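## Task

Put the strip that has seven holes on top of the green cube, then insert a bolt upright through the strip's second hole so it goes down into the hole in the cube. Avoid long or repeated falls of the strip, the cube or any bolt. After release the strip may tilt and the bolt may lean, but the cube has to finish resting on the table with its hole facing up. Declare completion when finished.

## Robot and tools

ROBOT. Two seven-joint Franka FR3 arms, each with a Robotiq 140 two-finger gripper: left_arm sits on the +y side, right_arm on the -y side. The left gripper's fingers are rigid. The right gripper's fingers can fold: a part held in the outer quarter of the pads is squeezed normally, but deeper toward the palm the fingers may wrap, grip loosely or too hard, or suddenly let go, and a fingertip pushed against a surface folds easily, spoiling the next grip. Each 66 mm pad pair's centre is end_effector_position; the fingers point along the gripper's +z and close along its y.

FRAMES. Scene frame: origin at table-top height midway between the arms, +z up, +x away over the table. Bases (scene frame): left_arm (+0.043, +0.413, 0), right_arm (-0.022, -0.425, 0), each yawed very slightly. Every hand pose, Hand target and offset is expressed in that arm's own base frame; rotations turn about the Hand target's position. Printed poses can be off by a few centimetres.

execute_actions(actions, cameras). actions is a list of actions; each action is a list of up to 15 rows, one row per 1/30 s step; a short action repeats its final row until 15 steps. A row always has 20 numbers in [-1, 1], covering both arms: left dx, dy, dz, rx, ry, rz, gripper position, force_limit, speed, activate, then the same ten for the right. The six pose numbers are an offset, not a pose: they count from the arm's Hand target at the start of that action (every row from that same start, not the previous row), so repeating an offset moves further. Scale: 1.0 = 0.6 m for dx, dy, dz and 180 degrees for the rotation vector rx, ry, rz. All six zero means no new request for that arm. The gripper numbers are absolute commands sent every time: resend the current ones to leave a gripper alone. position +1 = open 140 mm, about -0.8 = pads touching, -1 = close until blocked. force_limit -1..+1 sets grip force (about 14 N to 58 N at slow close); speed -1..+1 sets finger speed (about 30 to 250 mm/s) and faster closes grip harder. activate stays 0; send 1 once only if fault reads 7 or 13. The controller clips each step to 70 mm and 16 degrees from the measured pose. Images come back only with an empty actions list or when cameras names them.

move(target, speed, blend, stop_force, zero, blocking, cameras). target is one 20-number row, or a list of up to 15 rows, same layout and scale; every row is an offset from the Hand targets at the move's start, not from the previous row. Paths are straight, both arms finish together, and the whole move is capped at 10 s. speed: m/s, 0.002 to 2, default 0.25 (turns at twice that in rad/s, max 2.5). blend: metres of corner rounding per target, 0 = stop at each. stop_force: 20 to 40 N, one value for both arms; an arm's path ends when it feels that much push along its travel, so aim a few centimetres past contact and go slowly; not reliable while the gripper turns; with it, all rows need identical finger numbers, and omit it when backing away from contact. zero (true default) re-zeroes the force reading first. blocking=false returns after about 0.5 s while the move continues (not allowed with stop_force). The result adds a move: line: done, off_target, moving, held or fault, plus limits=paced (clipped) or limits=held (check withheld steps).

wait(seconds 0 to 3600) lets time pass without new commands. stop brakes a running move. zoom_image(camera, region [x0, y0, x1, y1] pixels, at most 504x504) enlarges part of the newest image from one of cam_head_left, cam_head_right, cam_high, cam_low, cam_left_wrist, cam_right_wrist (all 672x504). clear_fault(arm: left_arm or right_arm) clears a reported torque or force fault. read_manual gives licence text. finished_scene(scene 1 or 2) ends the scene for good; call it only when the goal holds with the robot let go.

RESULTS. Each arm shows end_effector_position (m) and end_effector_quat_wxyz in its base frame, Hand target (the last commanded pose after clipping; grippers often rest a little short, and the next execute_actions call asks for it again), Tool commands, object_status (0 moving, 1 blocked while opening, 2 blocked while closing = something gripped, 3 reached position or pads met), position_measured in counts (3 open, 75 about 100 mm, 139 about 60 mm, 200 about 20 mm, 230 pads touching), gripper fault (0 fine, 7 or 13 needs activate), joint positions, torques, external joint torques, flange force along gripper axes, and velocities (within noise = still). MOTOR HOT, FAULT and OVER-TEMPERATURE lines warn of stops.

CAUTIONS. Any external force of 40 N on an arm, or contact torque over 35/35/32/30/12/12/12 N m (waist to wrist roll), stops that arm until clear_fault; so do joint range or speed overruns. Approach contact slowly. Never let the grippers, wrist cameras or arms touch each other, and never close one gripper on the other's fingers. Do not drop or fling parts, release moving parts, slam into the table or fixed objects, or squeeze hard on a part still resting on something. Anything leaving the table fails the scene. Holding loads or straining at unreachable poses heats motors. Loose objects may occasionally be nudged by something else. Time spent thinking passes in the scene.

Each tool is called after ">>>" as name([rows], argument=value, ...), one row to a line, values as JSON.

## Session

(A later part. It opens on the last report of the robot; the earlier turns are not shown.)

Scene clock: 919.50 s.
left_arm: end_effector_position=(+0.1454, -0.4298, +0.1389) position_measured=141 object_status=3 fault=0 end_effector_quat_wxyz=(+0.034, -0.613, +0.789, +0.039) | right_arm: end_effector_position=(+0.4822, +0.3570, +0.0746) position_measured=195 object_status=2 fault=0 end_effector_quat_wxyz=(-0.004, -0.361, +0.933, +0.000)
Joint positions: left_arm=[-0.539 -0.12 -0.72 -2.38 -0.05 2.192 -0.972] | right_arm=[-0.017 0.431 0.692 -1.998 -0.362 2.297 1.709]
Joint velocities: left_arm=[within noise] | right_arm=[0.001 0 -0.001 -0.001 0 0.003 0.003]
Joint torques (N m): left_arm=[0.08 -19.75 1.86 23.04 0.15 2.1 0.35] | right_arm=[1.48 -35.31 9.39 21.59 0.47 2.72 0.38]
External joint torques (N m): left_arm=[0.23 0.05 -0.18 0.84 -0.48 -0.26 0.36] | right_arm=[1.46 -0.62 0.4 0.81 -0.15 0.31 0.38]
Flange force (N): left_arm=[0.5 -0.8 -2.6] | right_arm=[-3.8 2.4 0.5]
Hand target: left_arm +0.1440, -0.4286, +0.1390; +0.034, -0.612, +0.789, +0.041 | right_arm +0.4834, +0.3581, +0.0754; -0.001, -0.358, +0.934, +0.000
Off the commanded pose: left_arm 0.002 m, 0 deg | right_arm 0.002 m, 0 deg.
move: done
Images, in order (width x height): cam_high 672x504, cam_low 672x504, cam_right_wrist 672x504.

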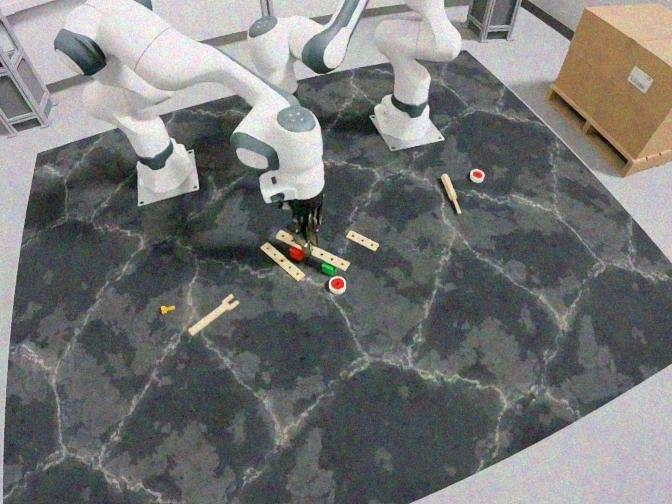

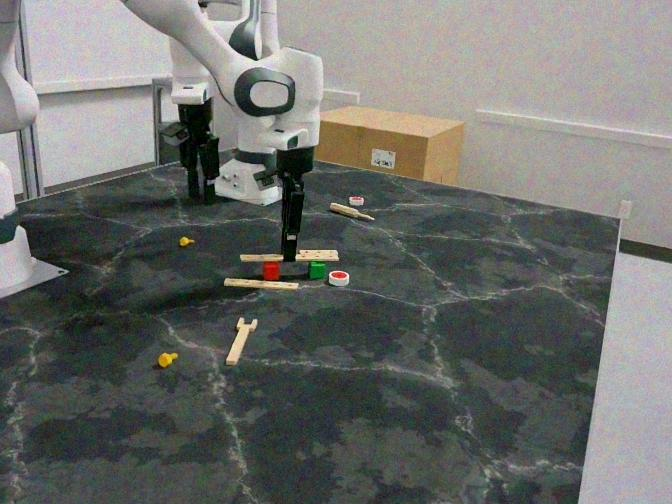

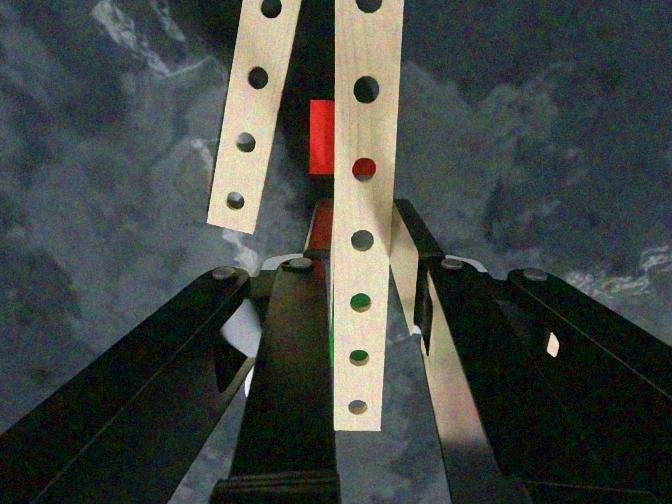

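>>> move(target=[0,0,0,0,0,0,-0.1,-0.5,-1,0,0.0018,0.0017,-0.006,0,0,0,-1,-0.5,-1,0], speed=0.02, cameras=["cam_right_wrist","cam_low"])

>>> zoom_image(camera="cam_right_wrist", region=[330, 330, 390, 390])

>>> zoom_image(camera="cam_low", region=[250, 235, 350, 295])

Scene clock: 928.80 s.
left_arm: end_effector_position=(+0.1453, -0.4298, +0.1389) position_measured=141 object_status=3 fault=0 end_effector_quat_wxyz=(+0.034, -0.613, +0.789, +0.039) | right_arm: end_effector_position=(+0.4836, +0.3580, +0.0717) position_measured=195 object_status=2 fault=0 end_effector_quat_wxyz=(-0.003, -0.360, +0.933, +0.000)
Joint positions: left_arm=[-0.539 -0.12 -0.72 -2.38 -0.05 2.192 -0.971] | right_arm=[-0.007 0.439 0.682 -1.993 -0.366 2.302 1.713]
Joint torques (N m): left_arm=[0.13 -19.76 1.82 23.04 0.15 2.1 0.35] | right_arm=[0.5 -35.27 9.35 21.45 0.41 2.79 0.17]
External joint torques (N m): left_arm=[0.28 0.02 -0.22 0.82 -0.48 -0.26 0.36] | right_arm=[0.47 -0.25 0.31 0.74 -0.21 0.39 0.17]
Flange force (N): left_arm=[0.4 -0.8 -2.6] | right_arm=[-2.6 0.8 0.5]
Hand target: left_arm +0.1440, -0.4286, +0.1390; +0.034, -0.612, +0.789, +0.041 | right_arm +0.4845, +0.3592, +0.0718; -0.001, -0.358, +0.934, +0.000
Off the commanded pose: left_arm 0.002 m, 0 deg | right_arm 0.001 m, 0 deg.
move: done
Images, in order (width x height): cam_low 672x504, cam_right_wrist 672x504.

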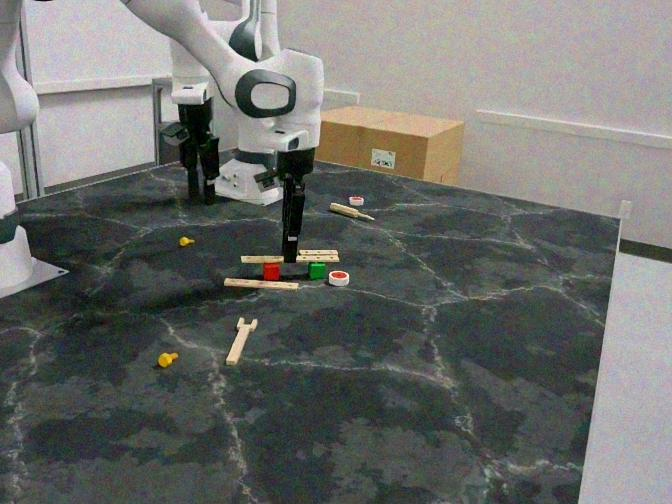

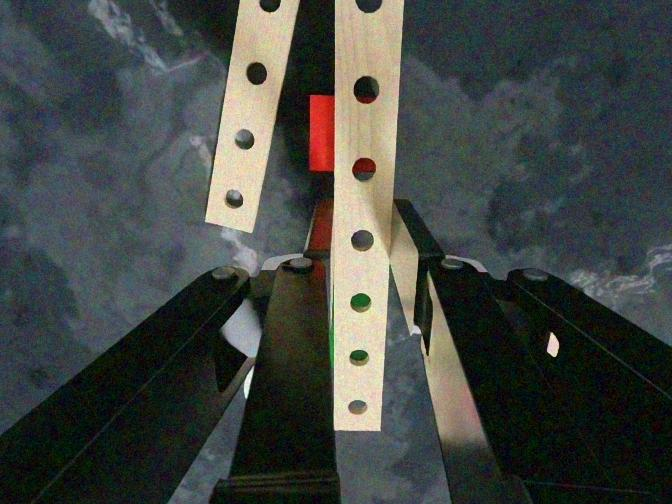

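Scaled by 8.400 from the camera's image (finer frame: 960x720).

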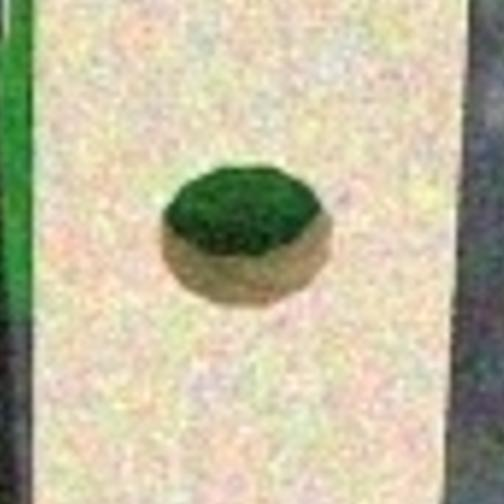

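Scaled by 5.040 from the camera's image (finer frame: 960x720).

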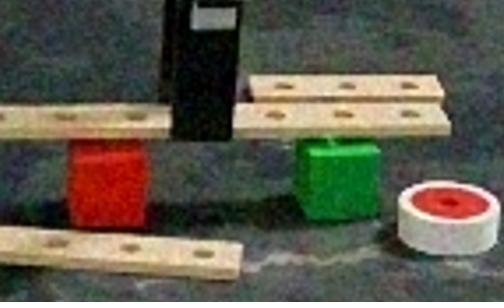

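>>> move(target=[0,0,0,0,0,0,-0.1,-0.5,-1,0,0,0,-0.006,0,0,0,-1,-0.5,-1,0], speed=0.015, cameras=["cam_low","cam_right_wrist"])

>>> zoom_image(camera="cam_low", region=[250, 235, 350, 295])

>>> zoom_image(camera="cam_right_wrist", region=[330, 330, 390, 390])

Scene clock: 935.77 s.
left_arm: end_effector_position=(+0.1453, -0.4298, +0.1389) position_measured=141 object_status=3 fault=0 end_effector_quat_wxyz=(+0.034, -0.613, +0.789, +0.039) | right_arm: end_effector_position=(+0.4843, +0.3582, +0.0687) position_measured=195 object_status=2 fault=0 end_effector_quat_wxyz=(-0.003, -0.360, +0.933, +0.000)
Joint positions: left_arm=[-0.539 -0.12 -0.72 -2.38 -0.05 2.192 -0.971] | right_arm=[0 0.444 0.674 -1.993 -0.369 2.309 1.715]
Joint velocities: left_arm=[within noise] | right_arm=[0.003 0 -0.003 0.001 0 0.004 0.002]
Joint torques (N m): left_arm=[0.13 -19.8 1.77 23.02 0.15 2.12 0.33] | right_arm=[0.77 -35.48 9.77 21.07 0.4 2.6 0.21]
External joint torques (N m): left_arm=[0.33 0.02 -0.22 0.84 -0.48 -0.24 0.33] | right_arm=[0.79 -0.08 0.73 0.32 -0.21 0.18 0.21]
Flange force (N): left_arm=[0.5 -0.9 -2.6] | right_arm=[-1.9 1.5 0.5]
Hand target: left_arm +0.1440, -0.4286, +0.1390; +0.034, -0.612, +0.789, +0.041 | right_arm +0.4845, +0.3592, +0.0682; -0.001, -0.358, +0.934, +0.000
Off the commanded pose: left_arm 0.002 m, 0 deg | right_arm 0.001 m, 0 deg.
move: done

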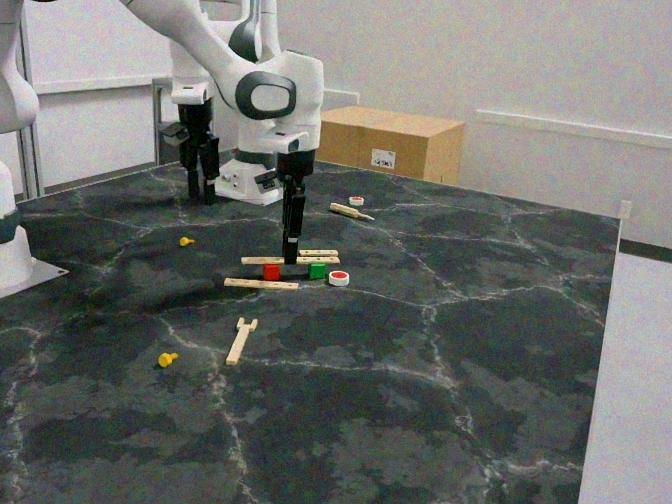

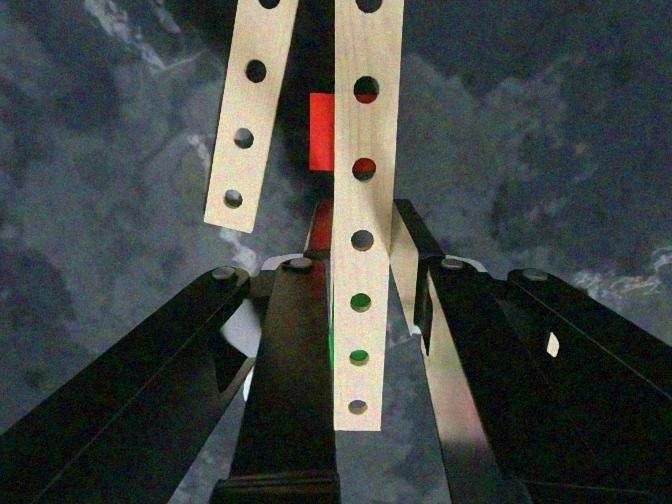

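Scaled by 5.040 from the camera's image (finer frame: 960x720).

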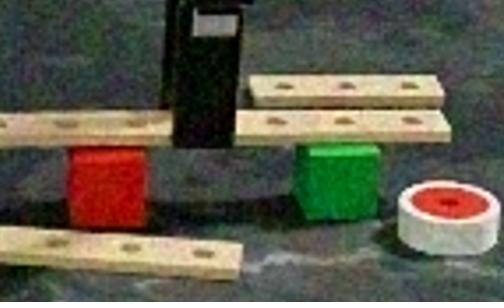

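Scaled by 8.400 from the camera's image (finer frame: 960x720).

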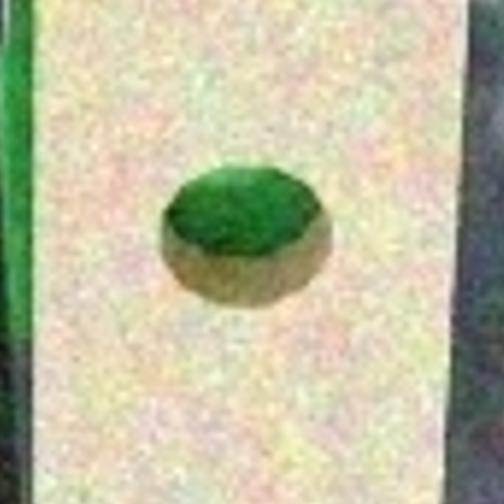

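>>> move(target=[0,0,0,0,0,0,-0.1,-0.5,-1,0,0,0,-0.0035,0,0,0,-1,-0.5,-1,0], speed=0.015, cameras=["cam_low"])

>>> zoom_image(camera="cam_low", region=[250, 235, 350, 295])

Scene clock: 939.57 s.
left_arm: end_effector_position=(+0.1453, -0.4298, +0.1389) position_measured=141 object_status=3 fault=0 end_effector_quat_wxyz=(+0.034, -0.613, +0.789, +0.039) | right_arm: end_effector_position=(+0.4850, +0.3589, +0.0674) position_measured=195 object_status=2 fault=0 end_effector_quat_wxyz=(-0.001, -0.360, +0.933, +0.000)
Joint positions: left_arm=[-0.539 -0.12 -0.72 -2.38 -0.05 2.192 -0.971] | right_arm=[0.005 0.446 0.668 -1.993 -0.37 2.315 1.716]
Joint velocities: left_arm=[within noise] | right_arm=[0.007 0 -0.005 -0.001 0.001 0.004 -0.002]
Joint torques (N m): left_arm=[0.09 -19.76 1.77 23 0.14 2.11 0.37] | right_arm=[0.45 -35.1 8.8 20.23 0.5 2.6 0.26]
External joint torques (N m): left_arm=[0.14 0 -0.35 0.84 -0.49 -0.25 0.37] | right_arm=[0.31 0.42 -0.34 -0.42 -0.11 0.18 0.26]
Flange force (N): left_arm=[0.4 -0.5 -2.6] | right_arm=[-0.3 0.8 2.2]
Hand target: left_arm +0.1440, -0.4286, +0.1390; +0.034, -0.612, +0.789, +0.041 | right_arm +0.4845, +0.3592, +0.0661; -0.001, -0.358, +0.934, +0.000
Off the commanded pose: left_arm 0.002 m, 0 deg | right_arm 0.001 m, 0 deg.
move: done

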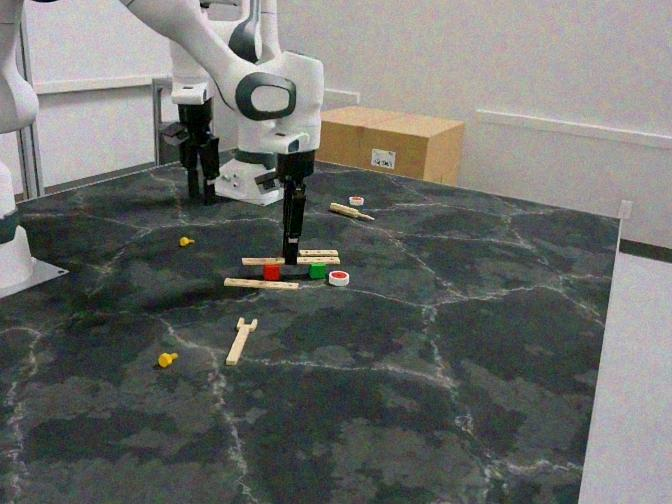

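Scaled by 5.040 from the camera's image (finer frame: 960x720).

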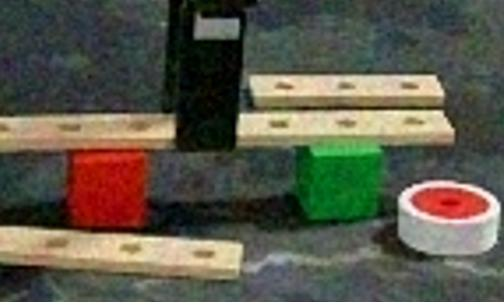

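>>> move([
  [0,0,0,0,0,0,-0.1,-0.5,-1,0,0,0,0.001,0,0,0,-1,-0.5,-1,0],
  [0,0,0,0,0,0,-0.1,-0.5,-1,0,0,0,0.001,0,0,0,-0.36,-0.5,-1,0],
  [0,0,0,0,0,0,-0.1,-0.5,-1,0,0,0,0.06,0,0,0,-0.36,-0.5,-1,0],
], speed=[0.02,0.02,0.05], cameras=["cam_low","cam_right_wrist"])

>>> zoom_image(camera="cam_low", region=[240, 235, 350, 295])

>>> zoom_image(camera="cam_right_wrist", region=[320, 260, 400, 340])

Scene clock: 947.30 s.
left_arm: end_effector_position=(+0.1453, -0.4298, +0.1389) position_measured=141 object_status=3 fault=0 end_effector_quat_wxyz=(+0.034, -0.613, +0.789, +0.039) | right_arm: end_effector_position=(+0.4845, +0.3596, +0.1014) position_measured=174 object_status=3 fault=0 end_effector_quat_wxyz=(-0.001, -0.356, +0.935, +0.000)
Joint positions: left_arm=[-0.539 -0.12 -0.72 -2.38 -0.05 2.192 -0.971] | right_arm=[-0.026 0.389 0.709 -1.978 -0.324 2.252 1.698]
Joint velocities: left_arm=[within noise] | right_arm=[-0.001 -0.002 0.003 0 -0.001 -0.003 -0.006]
Joint torques (N m): left_arm=[0.11 -19.79 1.81 23.03 0.15 2.1 0.35] | right_arm=[0.12 -34.37 9.57 22.09 0.95 2.46 -0.3]
External joint torques (N m): left_arm=[0.2 0.04 -0.29 0.79 -0.48 -0.27 0.35] | right_arm=[0.1 -0.48 1.23 0.45 0.31 0.02 -0.3]
Flange force (N): left_arm=[0.4 -0.6 -2.5] | right_arm=[1.4 0.0 -2.8]
Hand target: left_arm +0.1440, -0.4286, +0.1390; +0.034, -0.612, +0.789, +0.041 | right_arm +0.4845, +0.3592, +0.1021; -0.001, -0.358, +0.934, +0.000
Off the commanded pose: left_arm 0.002 m, 0 deg | right_arm 0.001 m, 0 deg.
move: done

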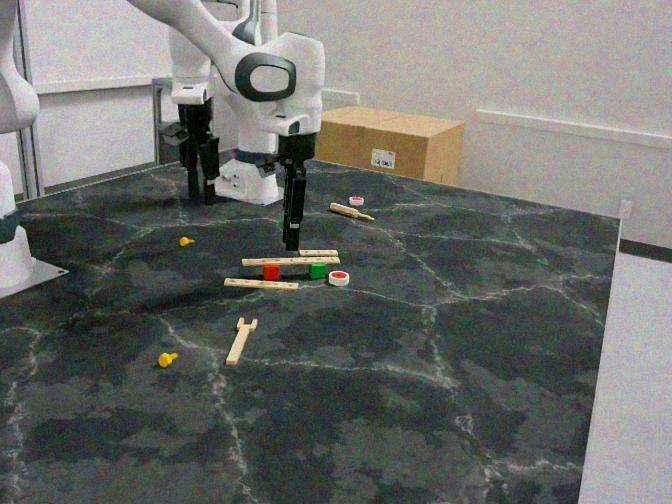

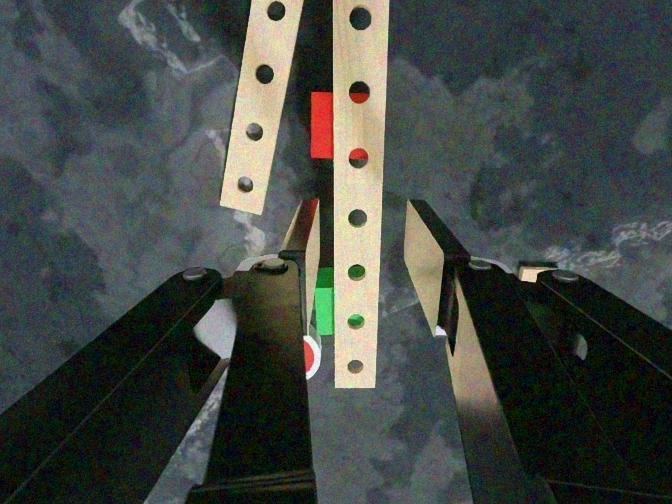

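Scaled by 4.582 from the camera's image (finer frame: 960x720).

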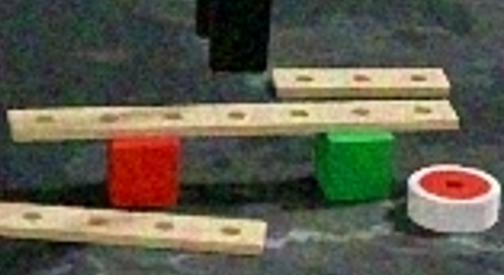

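Scaled by 6.300 from the camera's image (finer frame: 960x720).

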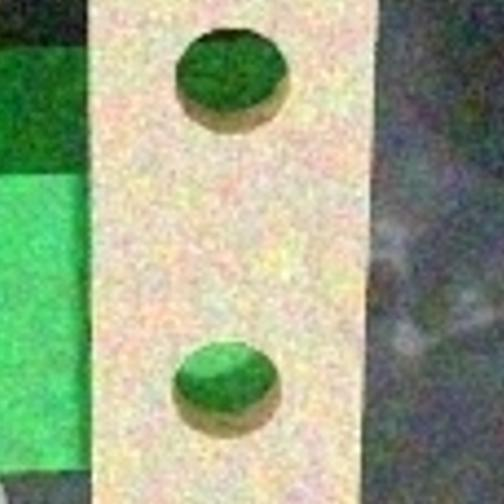

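>>> move([
  [0,0,0,0,0,0,-0.1,-0.5,-1,0,0,0,-0.0585,0,0,0,-0.36,-0.5,-1,0],
  [0,0,0,0,0,0,-0.1,-0.5,-1,0,0,0,-0.0585,0,0,0,-1,-0.5,-1,0],
  [0,0,0,0,0,0,-0.1,-0.5,-1,0,0,0,-0.045,0,0,0,-1,-0.5,-1,0],
  [0,0,0,0,0,0,-0.1,-0.5,-1,0,0.0055,-0.0142,-0.045,0,0,0,-1,-0.5,-1,0],
], speed=[0.06,0.02,0.03,0.03], cameras=["cam_low","cam_right_wrist"])

>>> zoom_image(camera="cam_low", region=[240, 235, 350, 295])

>>> zoom_image(camera="cam_right_wrist", region=[320, 310, 400, 390])

Scene clock: 971.20 s.
left_arm: end_effector_position=(+0.1453, -0.4298, +0.1389) position_measured=141 object_status=3 fault=0 end_effector_quat_wxyz=(+0.034, -0.613, +0.789, +0.039) | right_arm: end_effector_position=(+0.4876, +0.3510, +0.0744) position_measured=195 object_status=2 fault=0 end_effector_quat_wxyz=(-0.002, -0.355, +0.935, +0.000)
Joint positions: left_arm=[-0.539 -0.12 -0.72 -2.38 -0.05 2.192 -0.971] | right_arm=[-0.018 0.427 0.678 -2 -0.357 2.304 1.706]
Joint torques (N m): left_arm=[0.09 -19.8 1.8 23.03 0.15 2.11 0.33] | right_arm=[0.15 -35.87 9.87 20.85 0.61 2.55 -0.32]
External joint torques (N m): left_arm=[0.27 0.1 -0.21 0.76 -0.48 -0.26 0.33] | right_arm=[-0.03 -0.95 0.96 0.05 0 0.13 -0.32]
Flange force (N): left_arm=[0.5 -0.8 -2.4] | right_arm=[3.9 0.0 -2.8]
Hand target: left_arm +0.1440, -0.4286, +0.1390; +0.034, -0.612, +0.789, +0.041 | right_arm +0.4878, +0.3506, +0.0751; -0.001, -0.358, +0.934, +0.000
Off the commanded pose: left_arm 0.002 m, 0 deg | right_arm 0.001 m, 0 deg.
move: done

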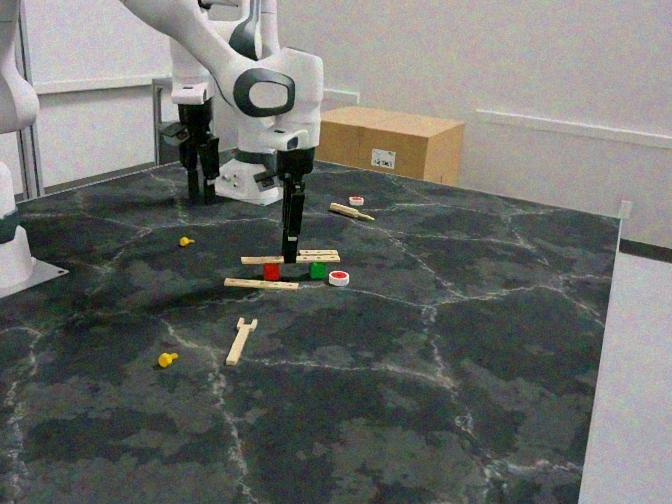

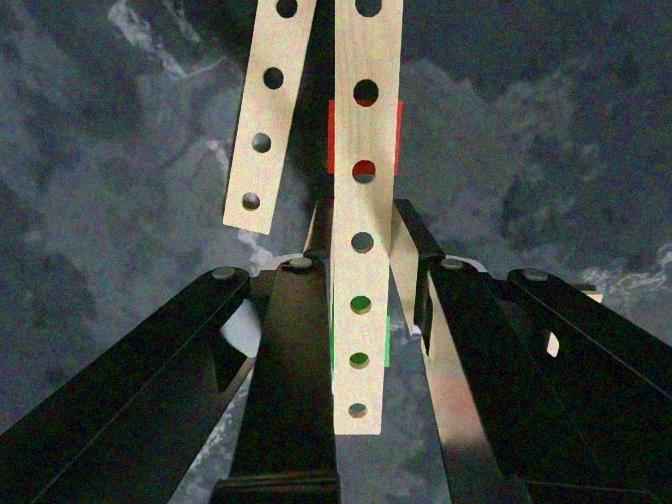

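Scaled by 4.582 from the camera's image (finer frame: 960x720).

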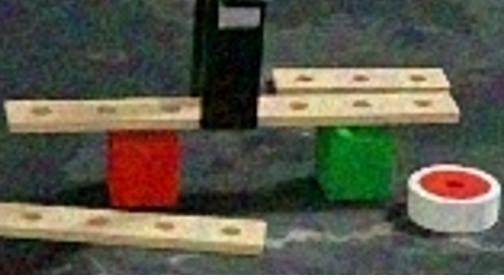

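Scaled by 6.300 from the camera's image (finer frame: 960x720).

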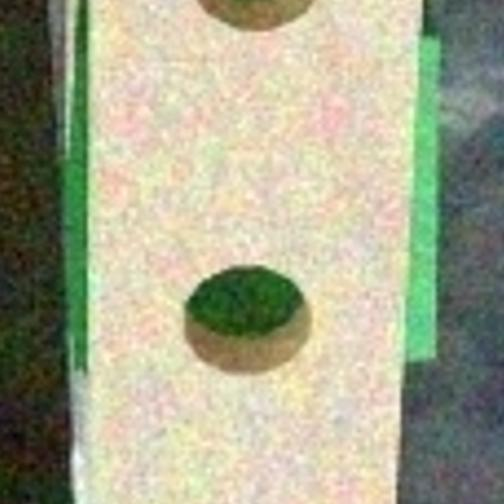

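>>> move([
  [0,0,0,0,0,0,-0.1,-0.5,-1,0,-0.0027,0.0005,0,0,0,0,-1,-0.5,-1,0],
  [0,0,0,0,0,0,-0.1,-0.5,-1,0,-0.0027,0.0005,-0.0135,0,0,0,-1,-0.5,-1,0],
  [0,0,0,0,0,0,-0.1,-0.5,-1,0,-0.0027,0.0005,-0.013,0,0,0,-0.36,-0.5,-1,0],
  [0,0,0,0,0,0,-0.1,-0.5,-1,0,-0.0027,0.0005,0.045,0,0,0,-0.36,-0.5,-1,0],
], speed=[0.02,0.02,0.02,0.06], cameras=["cam_low","cam_right_wrist"])

>>> zoom_image(camera="cam_low", region=[240, 235, 350, 295])

>>> zoom_image(camera="cam_right_wrist", region=[320, 260, 400, 340])

Scene clock: 985.73 s.
left_arm: end_effector_position=(+0.1453, -0.4298, +0.1389) position_measured=141 object_status=3 fault=0 end_effector_quat_wxyz=(+0.034, -0.613, +0.789, +0.039) | right_arm: end_effector_position=(+0.4863, +0.3515, +0.1016) position_measured=174 object_status=3 fault=0 end_effector_quat_wxyz=(+0.000, -0.355, +0.935, +0.000)
Joint positions: left_arm=[-0.539 -0.12 -0.72 -2.38 -0.05 2.192 -0.971] | right_arm=[-0.048 0.379 0.717 -1.993 -0.321 2.258 1.684]
Joint velocities: left_arm=[within noise] | right_arm=[0 0 0.002 0 -0.001 -0.004 -0.005]
Joint torques (N m): left_arm=[0.13 -19.76 1.74 23 0.14 2.1 0.33] | right_arm=[0.29 -33.84 9.09 22.06 0.88 2.51 -0.28]
External joint torques (N m): left_arm=[0.32 0.13 -0.25 0.75 -0.49 -0.27 0.33] | right_arm=[0.32 -0.53 0.97 0.55 0.24 0.09 -0.28]
Flange force (N): left_arm=[0.6 -0.9 -2.3] | right_arm=[0.6 0.2 -2.4]
Hand target: left_arm +0.1440, -0.4286, +0.1390; +0.034, -0.612, +0.789, +0.041 | right_arm +0.4862, +0.3509, +0.1021; -0.001, -0.358, +0.934, +0.000
Off the commanded pose: left_arm 0.002 m, 0 deg | right_arm 0.001 m, 0 deg.
move: done

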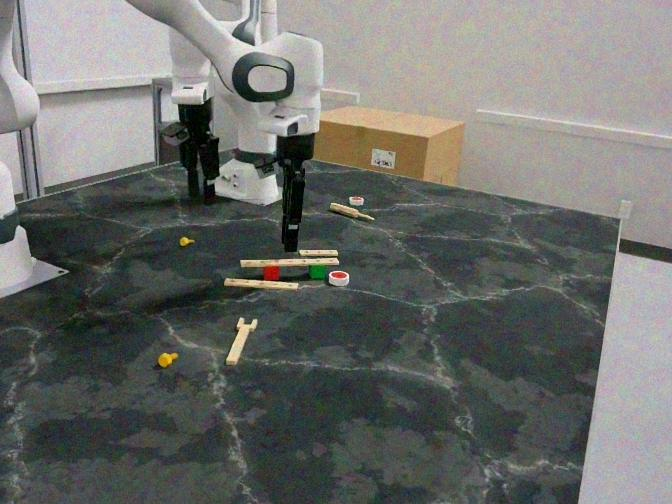

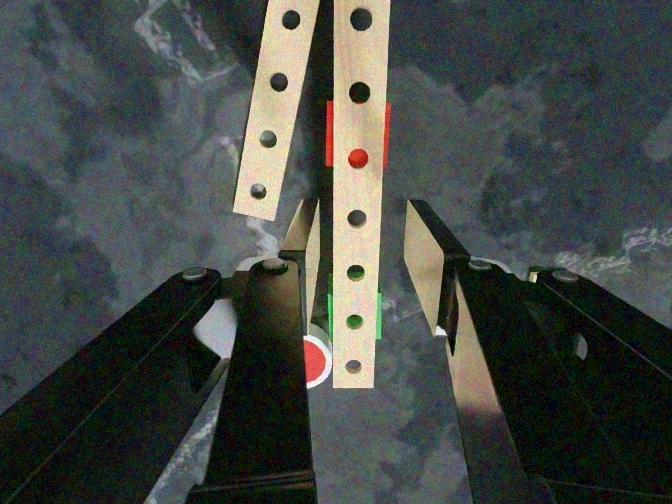

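Scaled by 4.582 from the camera's image (finer frame: 960x720).

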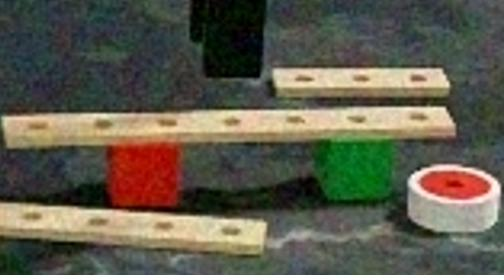

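Scaled by 6.300 from the camera's image (finer frame: 960x720).

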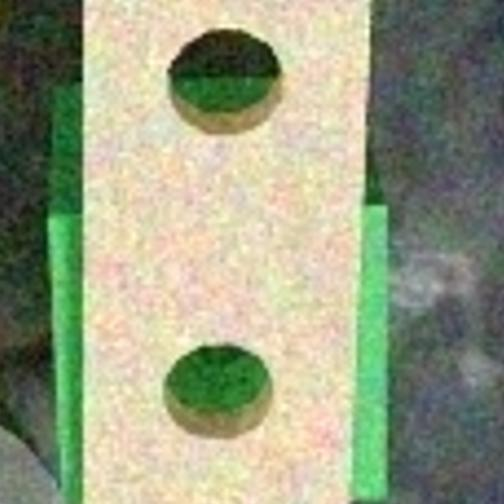

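>>> zoom_image(camera="cam_right_wrist", region=[342, 310, 367, 335])

Scaled by 20.160 from the camera's image (finer frame: 960x720).

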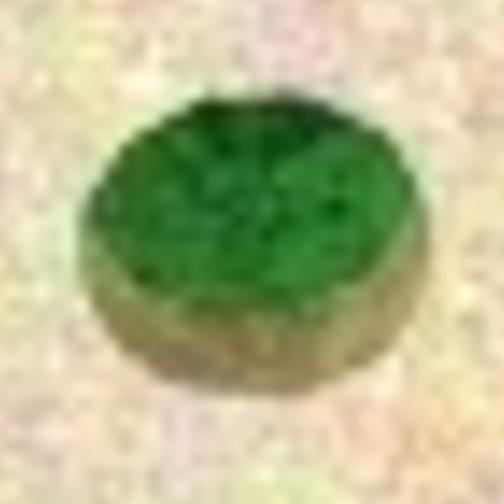

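>>> move([
  [0,0,0,0,0,0,-0.1,-0.5,-1,0,0,0,0.1,0,0,0,-0.36,-0.5,-1,0],
  [0,0,0,0,0,0,-0.1,-0.5,-1,0,-0.225,-0.333,0.25,0,0,0,-0.36,-0.5,-1,0],
  [-0.0228,-0.1085,-0.1033,0.0097,-0.0092,0.0266,-0.1,-0.5,-1,0,-0.225,-0.333,0.25,0,0,0,-0.36,-0.5,-1,0],
], speed=[0.1,0.2,0.15], blend=[0.02,0,0], cameras=["cam_left_wrist","cam_low","cam_head_left"])

>>> zoom_image(camera="cam_left_wrist", region=[310, 170, 410, 270])

Scene clock: 1011.77 s.
left_arm: end_effector_position=(+0.1301, -0.4942, +0.0770) position_measured=141 object_status=3 fault=0 end_effector_quat_wxyz=(+0.051, -0.643, +0.763, +0.045) | right_arm: end_effector_position=(+0.3522, +0.1518, +0.2529) position_measured=174 object_status=3 fault=0 end_effector_quat_wxyz=(+0.001, -0.354, +0.935, +0.001)
Joint positions: left_arm=[-0.681 0.244 -0.669 -2.192 0.255 2.239 -1.347] | right_arm=[-0.059 -0.586 0.408 -2.505 0.24 1.949 1.043]
Joint velocities: left_arm=[-0.001 0 0 0.001 0.002 0 -0.006] | right_arm=[within noise]
Joint torques (N m): left_arm=[-0.14 -29.24 -4.66 22.54 0.41 2 -0.12] | right_arm=[0.93 -10.59 -5.7 23.99 0.43 2.38 -0.33]
External joint torques (N m): left_arm=[0.09 1.56 0.08 1.25 -0.19 -0.31 -0.11] | right_arm=[0.85 -0.37 0.59 -0.06 -0.29 -0.09 -0.33]
Flange force (N): left_arm=[9.2 -3.5 0.6] | right_arm=[1.3 1.4 0.0]
Hand target: left_arm +0.1303, -0.4937, +0.0770; +0.053, -0.644, +0.762, +0.046 | right_arm +0.3512, +0.1511, +0.2521; -0.001, -0.358, +0.934, +0.000
Off the commanded pose: left_arm 0.000 m, 0 deg | right_arm 0.001 m, 1 deg.
move: done
Images, in order (width x height): cam_head_left 672x504, cam_low 672x504, cam_left_wrist 672x504.

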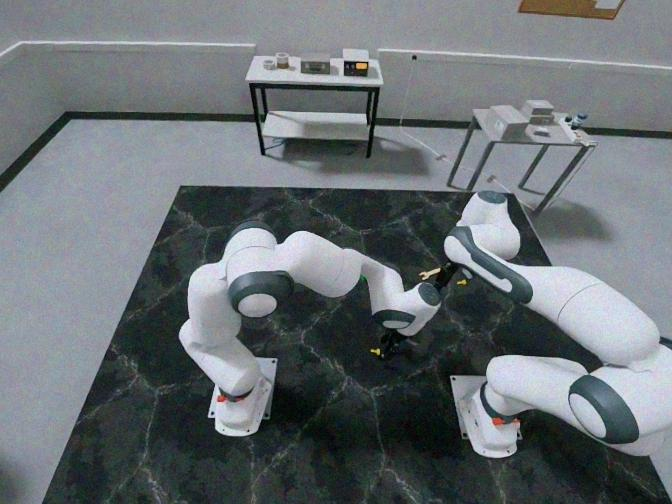

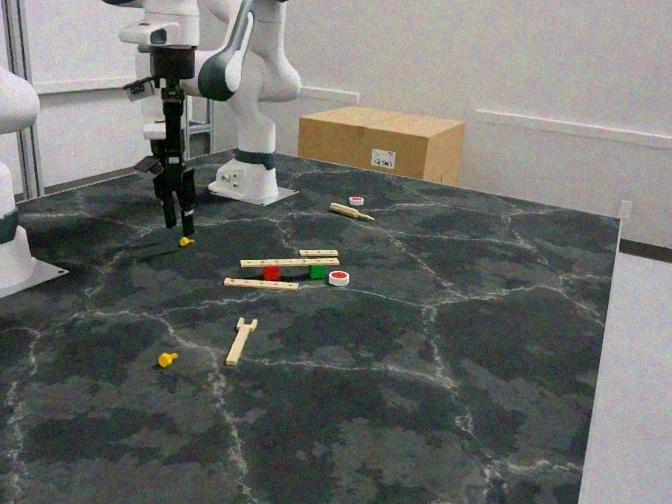

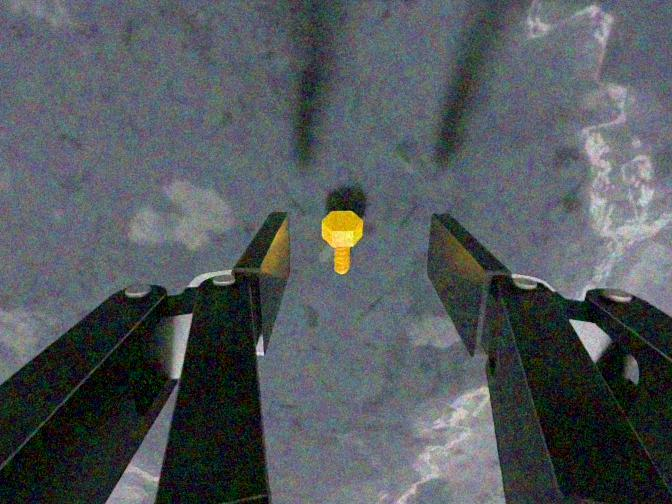

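Scaled by 5.040 from the camera's image (finer frame: 960x720).

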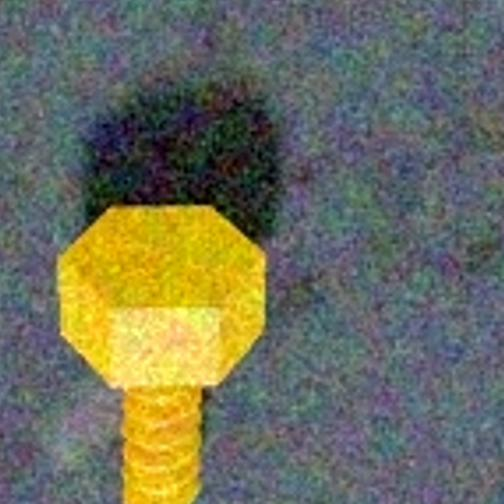

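>>> move(target=[0.0125,0.0175,-0.042,0,0,0,-0.1,-0.5,-1,0,0,0,0,0,0,0,-0.36,-0.5,-1,0], speed=0.06, cameras=["cam_left_wrist"])

>>> zoom_image(camera="cam_left_wrist", region=[310, 180, 410, 280])

Scene clock: 1024.87 s.
left_arm: end_effector_position=(+0.1378, -0.4825, +0.0526) position_measured=141 object_status=3 fault=0 end_effector_quat_wxyz=(+0.053, -0.644, +0.762, +0.047) | right_arm: end_effector_position=(+0.3522, +0.1518, +0.2529) position_measured=174 object_status=3 fault=0 end_effector_quat_wxyz=(+0.001, -0.354, +0.935, +0.001)
Joint positions: left_arm=[-0.683 0.271 -0.641 -2.229 0.288 2.294 -1.357] | right_arm=[-0.059 -0.586 0.408 -2.505 0.24 1.949 1.043]
Joint velocities: left_arm=[-0.002 0.002 0.002 0.001 0 0.004 -0.001] | right_arm=[within noise]
Joint torques (N m): left_arm=[-0.06 -29.47 -4.71 21.11 0.68 2.45 -0.15] | right_arm=[0.92 -10.64 -5.7 23.95 0.43 2.37 -0.31]
External joint torques (N m): left_arm=[0.08 1.75 0.2 0.76 0.12 0.19 -0.15] | right_arm=[0.87 -0.52 0.63 0 -0.29 -0.08 -0.31]
Flange force (N): left_arm=[8.0 -3.0 3.6] | right_arm=[1.6 1.7 -0.2]
Hand target: left_arm +0.1378, -0.4832, +0.0518; +0.053, -0.644, +0.762, +0.046 | right_arm +0.3512, +0.1511, +0.2521; -0.001, -0.358, +0.934, +0.000
Off the commanded pose: left_arm 0.001 m, 0 deg | right_arm 0.001 m, 1 deg.
move: done

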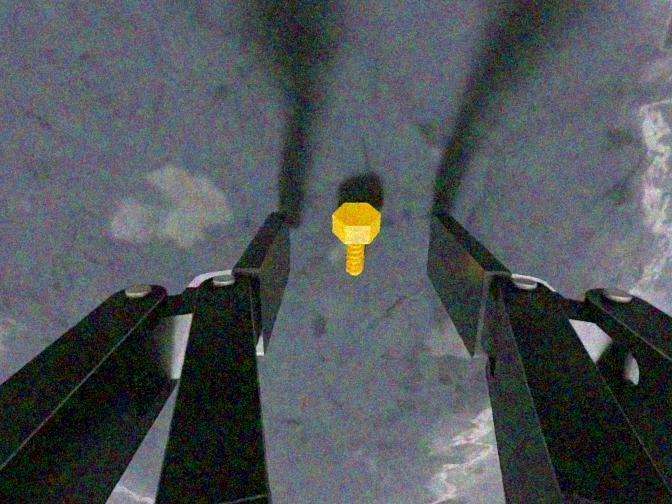

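Scaled by 5.040 from the camera's image (finer frame: 960x720).

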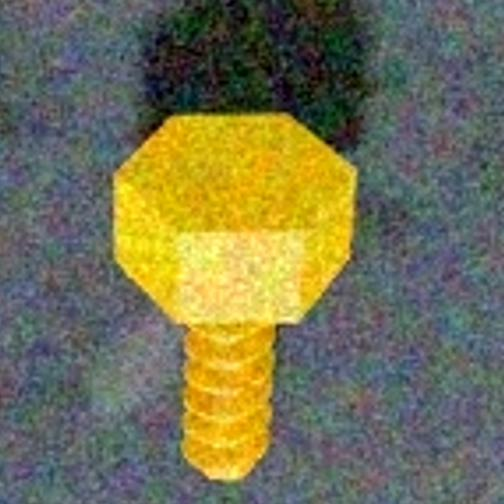

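>>> move(target=[0.0,-0.001,-0.026,0,0,0,-0.1,-0.5,-1,0,0,0,0,0,0,0,-0.36,-0.5,-1,0], speed=0.04, cameras=["cam_left_wrist","cam_low"])

>>> zoom_image(camera="cam_left_wrist", region=[310, 180, 410, 280])

>>> zoom_image(camera="cam_low", region=[150, 200, 220, 270])

Scene clock: 1033.50 s.
left_arm: end_effector_position=(+0.1375, -0.4824, +0.0419) position_measured=141 object_status=3 fault=0 end_effector_quat_wxyz=(+0.057, -0.645, +0.761, +0.046) | right_arm: end_effector_position=(+0.3522, +0.1518, +0.2529) position_measured=174 object_status=3 fault=0 end_effector_quat_wxyz=(+0.001, -0.354, +0.935, +0.001)
Joint positions: left_arm=[-0.701 0.296 -0.624 -2.229 0.317 2.31 -1.385] | right_arm=[-0.059 -0.586 0.408 -2.505 0.24 1.949 1.043]
Joint velocities: left_arm=[0 0 -0.001 0 0.001 0.001 -0.005] | right_arm=[within noise]
Joint torques (N m): left_arm=[0.44 -23.37 -2.78 19.09 1.23 4.24 0.25] | right_arm=[0.9 -10.62 -5.68 23.96 0.44 2.38 -0.31]
External joint torques (N m): left_arm=[0.62 8.46 2.45 -0.86 0.68 2.01 0.26] | right_arm=[0.85 -0.51 0.65 -0.01 -0.28 -0.07 -0.31]
Flange force (N): left_arm=[20.2 -9.3 23.6] | right_arm=[1.5 1.7 -0.2]
Hand target: left_arm +0.1378, -0.4838, +0.0362; +0.053, -0.644, +0.762, +0.046 | right_arm +0.3512, +0.1511, +0.2521; -0.001, -0.358, +0.934, +0.000
Off the commanded pose: left_arm 0.006 m, 0 deg | right_arm 0.001 m, 1 deg.
move: off_target (left_arm)
Images, in order (width x height): cam_low 672x504, cam_left_wrist 672x504.

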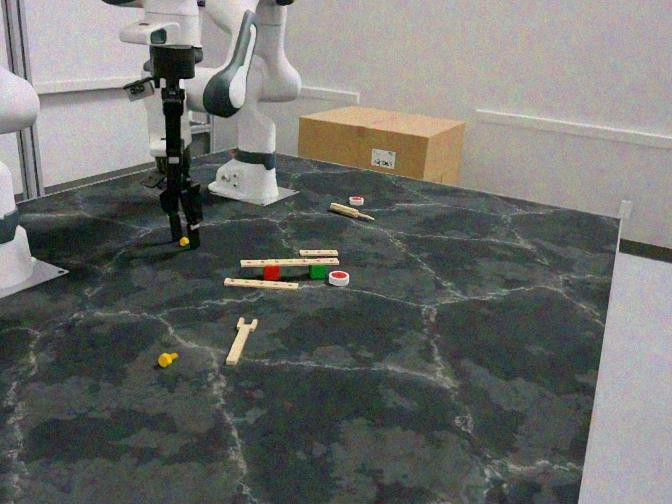

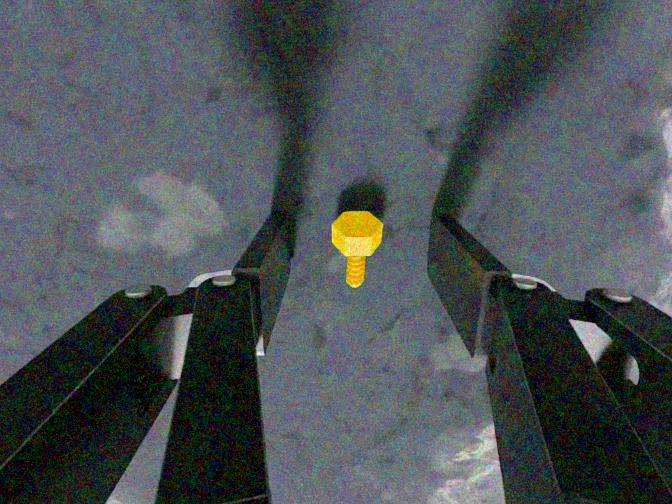

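Scaled by 5.040 from the camera's image (finer frame: 960x720).

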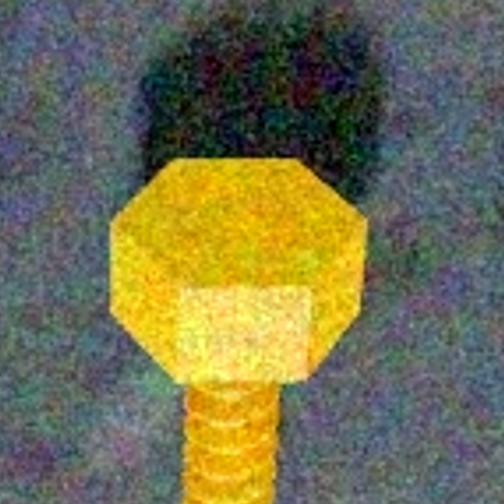

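Scaled by 7.200 from the camera's image (finer frame: 960x720).

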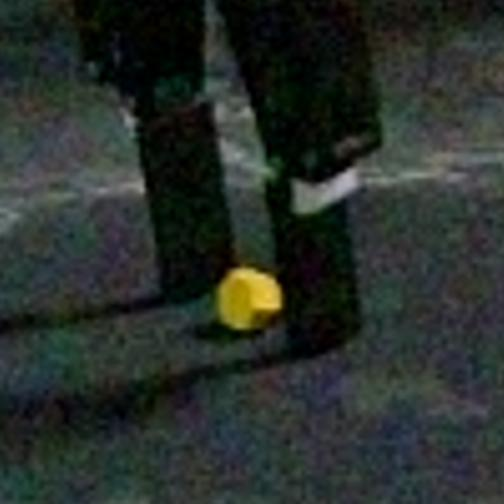

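>>> move([
  [-0.001,-0.0066,0.0172,0,0,0,-0.1,-0.5,-1,0,0,0,0,0,0,0,-0.36,-0.5,-1,0],
  [-0.001,-0.0066,0.0172,0,0,0,-1,-0.5,-1,0,0,0,0,0,0,0,-0.36,-0.5,-1,0],
], speed=0.03)

>>> wait(seconds=0.6, cameras=["cam_left_wrist","cam_low"])

>>> zoom_image(camera="cam_left_wrist", region=[310, 180, 410, 280])

Scene clock: 1043.43 s.
left_arm: end_effector_position=(+0.1369, -0.4881, +0.0458) position_measured=202 object_status=0 fault=0 end_effector_quat_wxyz=(+0.053, -0.644, +0.762, +0.044) | right_arm: end_effector_position=(+0.3522, +0.1518, +0.2529) position_measured=174 object_status=3 fault=0 end_effector_quat_wxyz=(+0.001, -0.354, +0.935, +0.001)
Joint positions: left_arm=[-0.696 0.297 -0.632 -2.217 0.314 2.306 -1.381] | right_arm=[-0.059 -0.586 0.408 -2.505 0.24 1.949 1.043]
Joint torques (N m): left_arm=[0.81 -30.52 -6.43 21.42 0.37 1.99 0.33] | right_arm=[0.94 -10.63 -5.69 23.96 0.43 2.38 -0.3]
External joint torques (N m): left_arm=[1.16 1.5 -0.91 1.24 -0.18 -0.29 0.33] | right_arm=[0.83 -0.42 0.59 -0.12 -0.29 -0.09 -0.3]
Flange force (N): left_arm=[5.6 -3.8 -0.9] | right_arm=[1.6 1.6 0.0]
Hand target: left_arm +0.1372, -0.4878, +0.0466; +0.053, -0.644, +0.762, +0.046 | right_arm +0.3512, +0.1511, +0.2521; -0.001, -0.358, +0.934, +0.000
Off the commanded pose: left_arm 0.001 m, 0 deg | right_arm 0.001 m, 1 deg.
move: done

Scene clock: 1044.03 s.
left_arm: end_effector_position=(+0.1369, -0.4881, +0.0458) position_measured=202 object_status=2 fault=0 end_effector_quat_wxyz=(+0.053, -0.644, +0.762, +0.044) | right_arm: end_effector_position=(+0.3522, +0.1518, +0.2529) position_measured=174 object_status=3 fault=0 end_effector_quat_wxyz=(+0.001, -0.354, +0.935, +0.001)
Joint positions: left_arm=[-0.696 0.297 -0.632 -2.217 0.314 2.306 -1.381] | right_arm=[-0.059 -0.586 0.408 -2.505 0.24 1.949 1.043]
Joint torques (N m): left_arm=[0.64 -30.54 -6.21 21.44 0.38 1.99 0.35] | right_arm=[0.91 -10.63 -5.71 23.97 0.43 2.38 -0.32]
External joint torques (N m): left_arm=[0.79 1.42 -0.89 1.27 -0.18 -0.28 0.35] | right_arm=[0.87 -0.55 0.63 0.04 -0.28 -0.07 -0.32]
Flange force (N): left_arm=[6.0 -3.6 -0.8] | right_arm=[1.6 1.7 -0.3]
Hand target: left_arm +0.1372, -0.4878, +0.0466; +0.053, -0.644, +0.762, +0.046 | right_arm +0.3512, +0.1511, +0.2521; -0.001, -0.358, +0.934, +0.000
Tool commands: left_gripper/position=-1.0 left_gripper/force_limit=-0.5 left_gripper/speed=-1.0 left_gripper/activate=+0.0 right_gripper/position=-0.36 right_gripper/force_limit=-0.5 right_gripper/speed=-1.0 right_gripper/activate=+0.0
Off the commanded pose: left_arm 0.001 m, 0 deg | right_arm 0.001 m, 1 deg.
wait: 0.60 s; at rest by 0.17 s
Images, in order (width x height): cam_low 672x504, cam_left_wrist 672x504.

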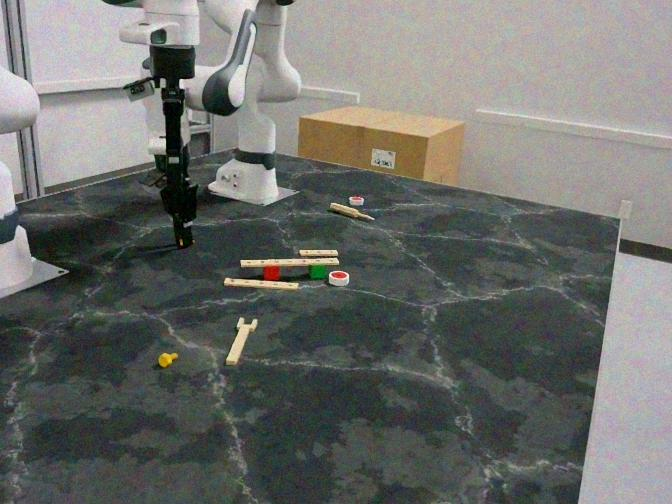

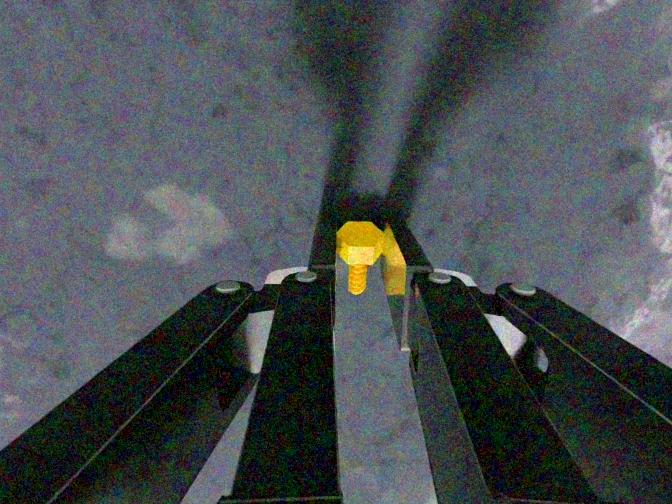

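Scaled by 5.040 from the camera's image (finer frame: 960x720).

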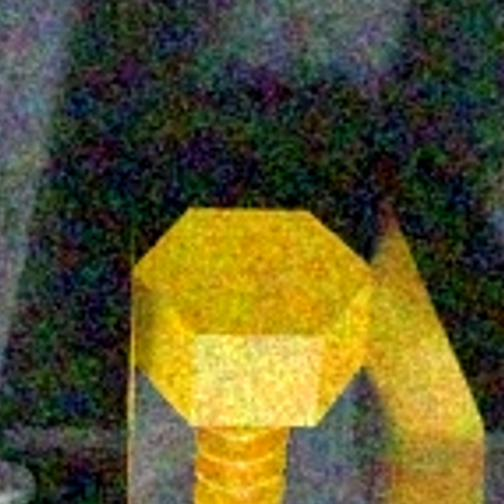

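>>> move([
  [0,0,0.1,0,0,0,-1,-0.5,-1,0,0,0,0,0,0,0,-0.36,-0.5,-1,0],
  [0.25,0.16,0.26,0,0,0.15,-1,-0.5,-1,0,0,0,0,0,0,0,-0.36,-0.5,-1,0],
  [0.475,0.16,0.26,0,0,0.287,-1,-0.5,-1,0,0,0,0,0,0,0,-0.36,-0.5,-1,0],
], speed=[0.08,0.2,0.2], blend=[0.02,0.04,0], cameras=["cam_left_wrist"])

Scene clock: 1061.17 s.
left_arm: end_effector_position=(+0.4222, -0.3927, +0.2030) position_measured=202 object_status=2 fault=0 end_effector_quat_wxyz=(-0.025, +0.911, -0.407, -0.063) | right_arm: end_effector_position=(+0.3522, +0.1518, +0.2529) position_measured=174 object_status=3 fault=0 end_effector_quat_wxyz=(+0.001, -0.354, +0.935, +0.001)
Joint positions: left_arm=[-0.406 0.24 -0.38 -1.794 0.095 1.88 -1.547] | right_arm=[-0.059 -0.586 0.408 -2.505 0.24 1.949 1.043]
Joint velocities: left_arm=[0.001 0.001 0 0 0.001 0 -0.007] | right_arm=[within noise]
Joint torques (N m): left_arm=[-0.13 -35.86 -2.67 25.58 0.81 1.96 -0.1] | right_arm=[0.93 -10.61 -5.66 23.98 0.43 2.38 -0.33]
External joint torques (N m): left_arm=[0.01 2.28 0.09 1.5 0.03 -0.31 -0.1] | right_arm=[0.83 -0.53 0.62 0 -0.29 -0.08 -0.33]
Flange force (N): left_arm=[14.0 -1.0 -3.2] | right_arm=[1.6 1.6 -0.2]
Hand target: left_arm +0.4222, -0.3918, +0.2026; -0.028, +0.912, -0.405, -0.064 | right_arm +0.3512, +0.1511, +0.2521; -0.001, -0.358, +0.934, +0.000
Off the commanded pose: left_arm 0.001 m, 0 deg | right_arm 0.001 m, 1 deg.
move: done

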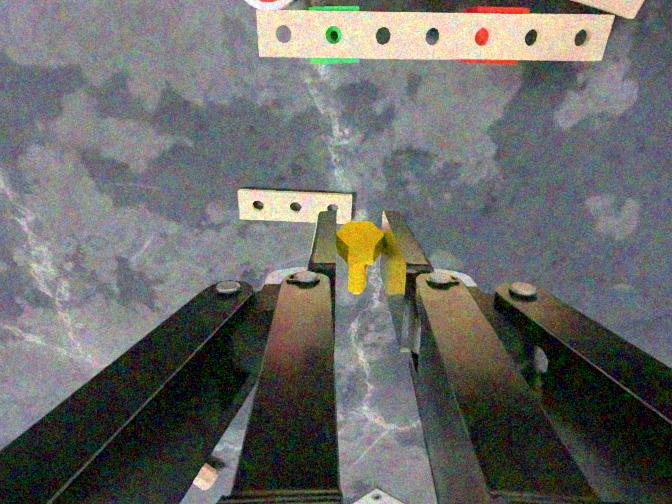

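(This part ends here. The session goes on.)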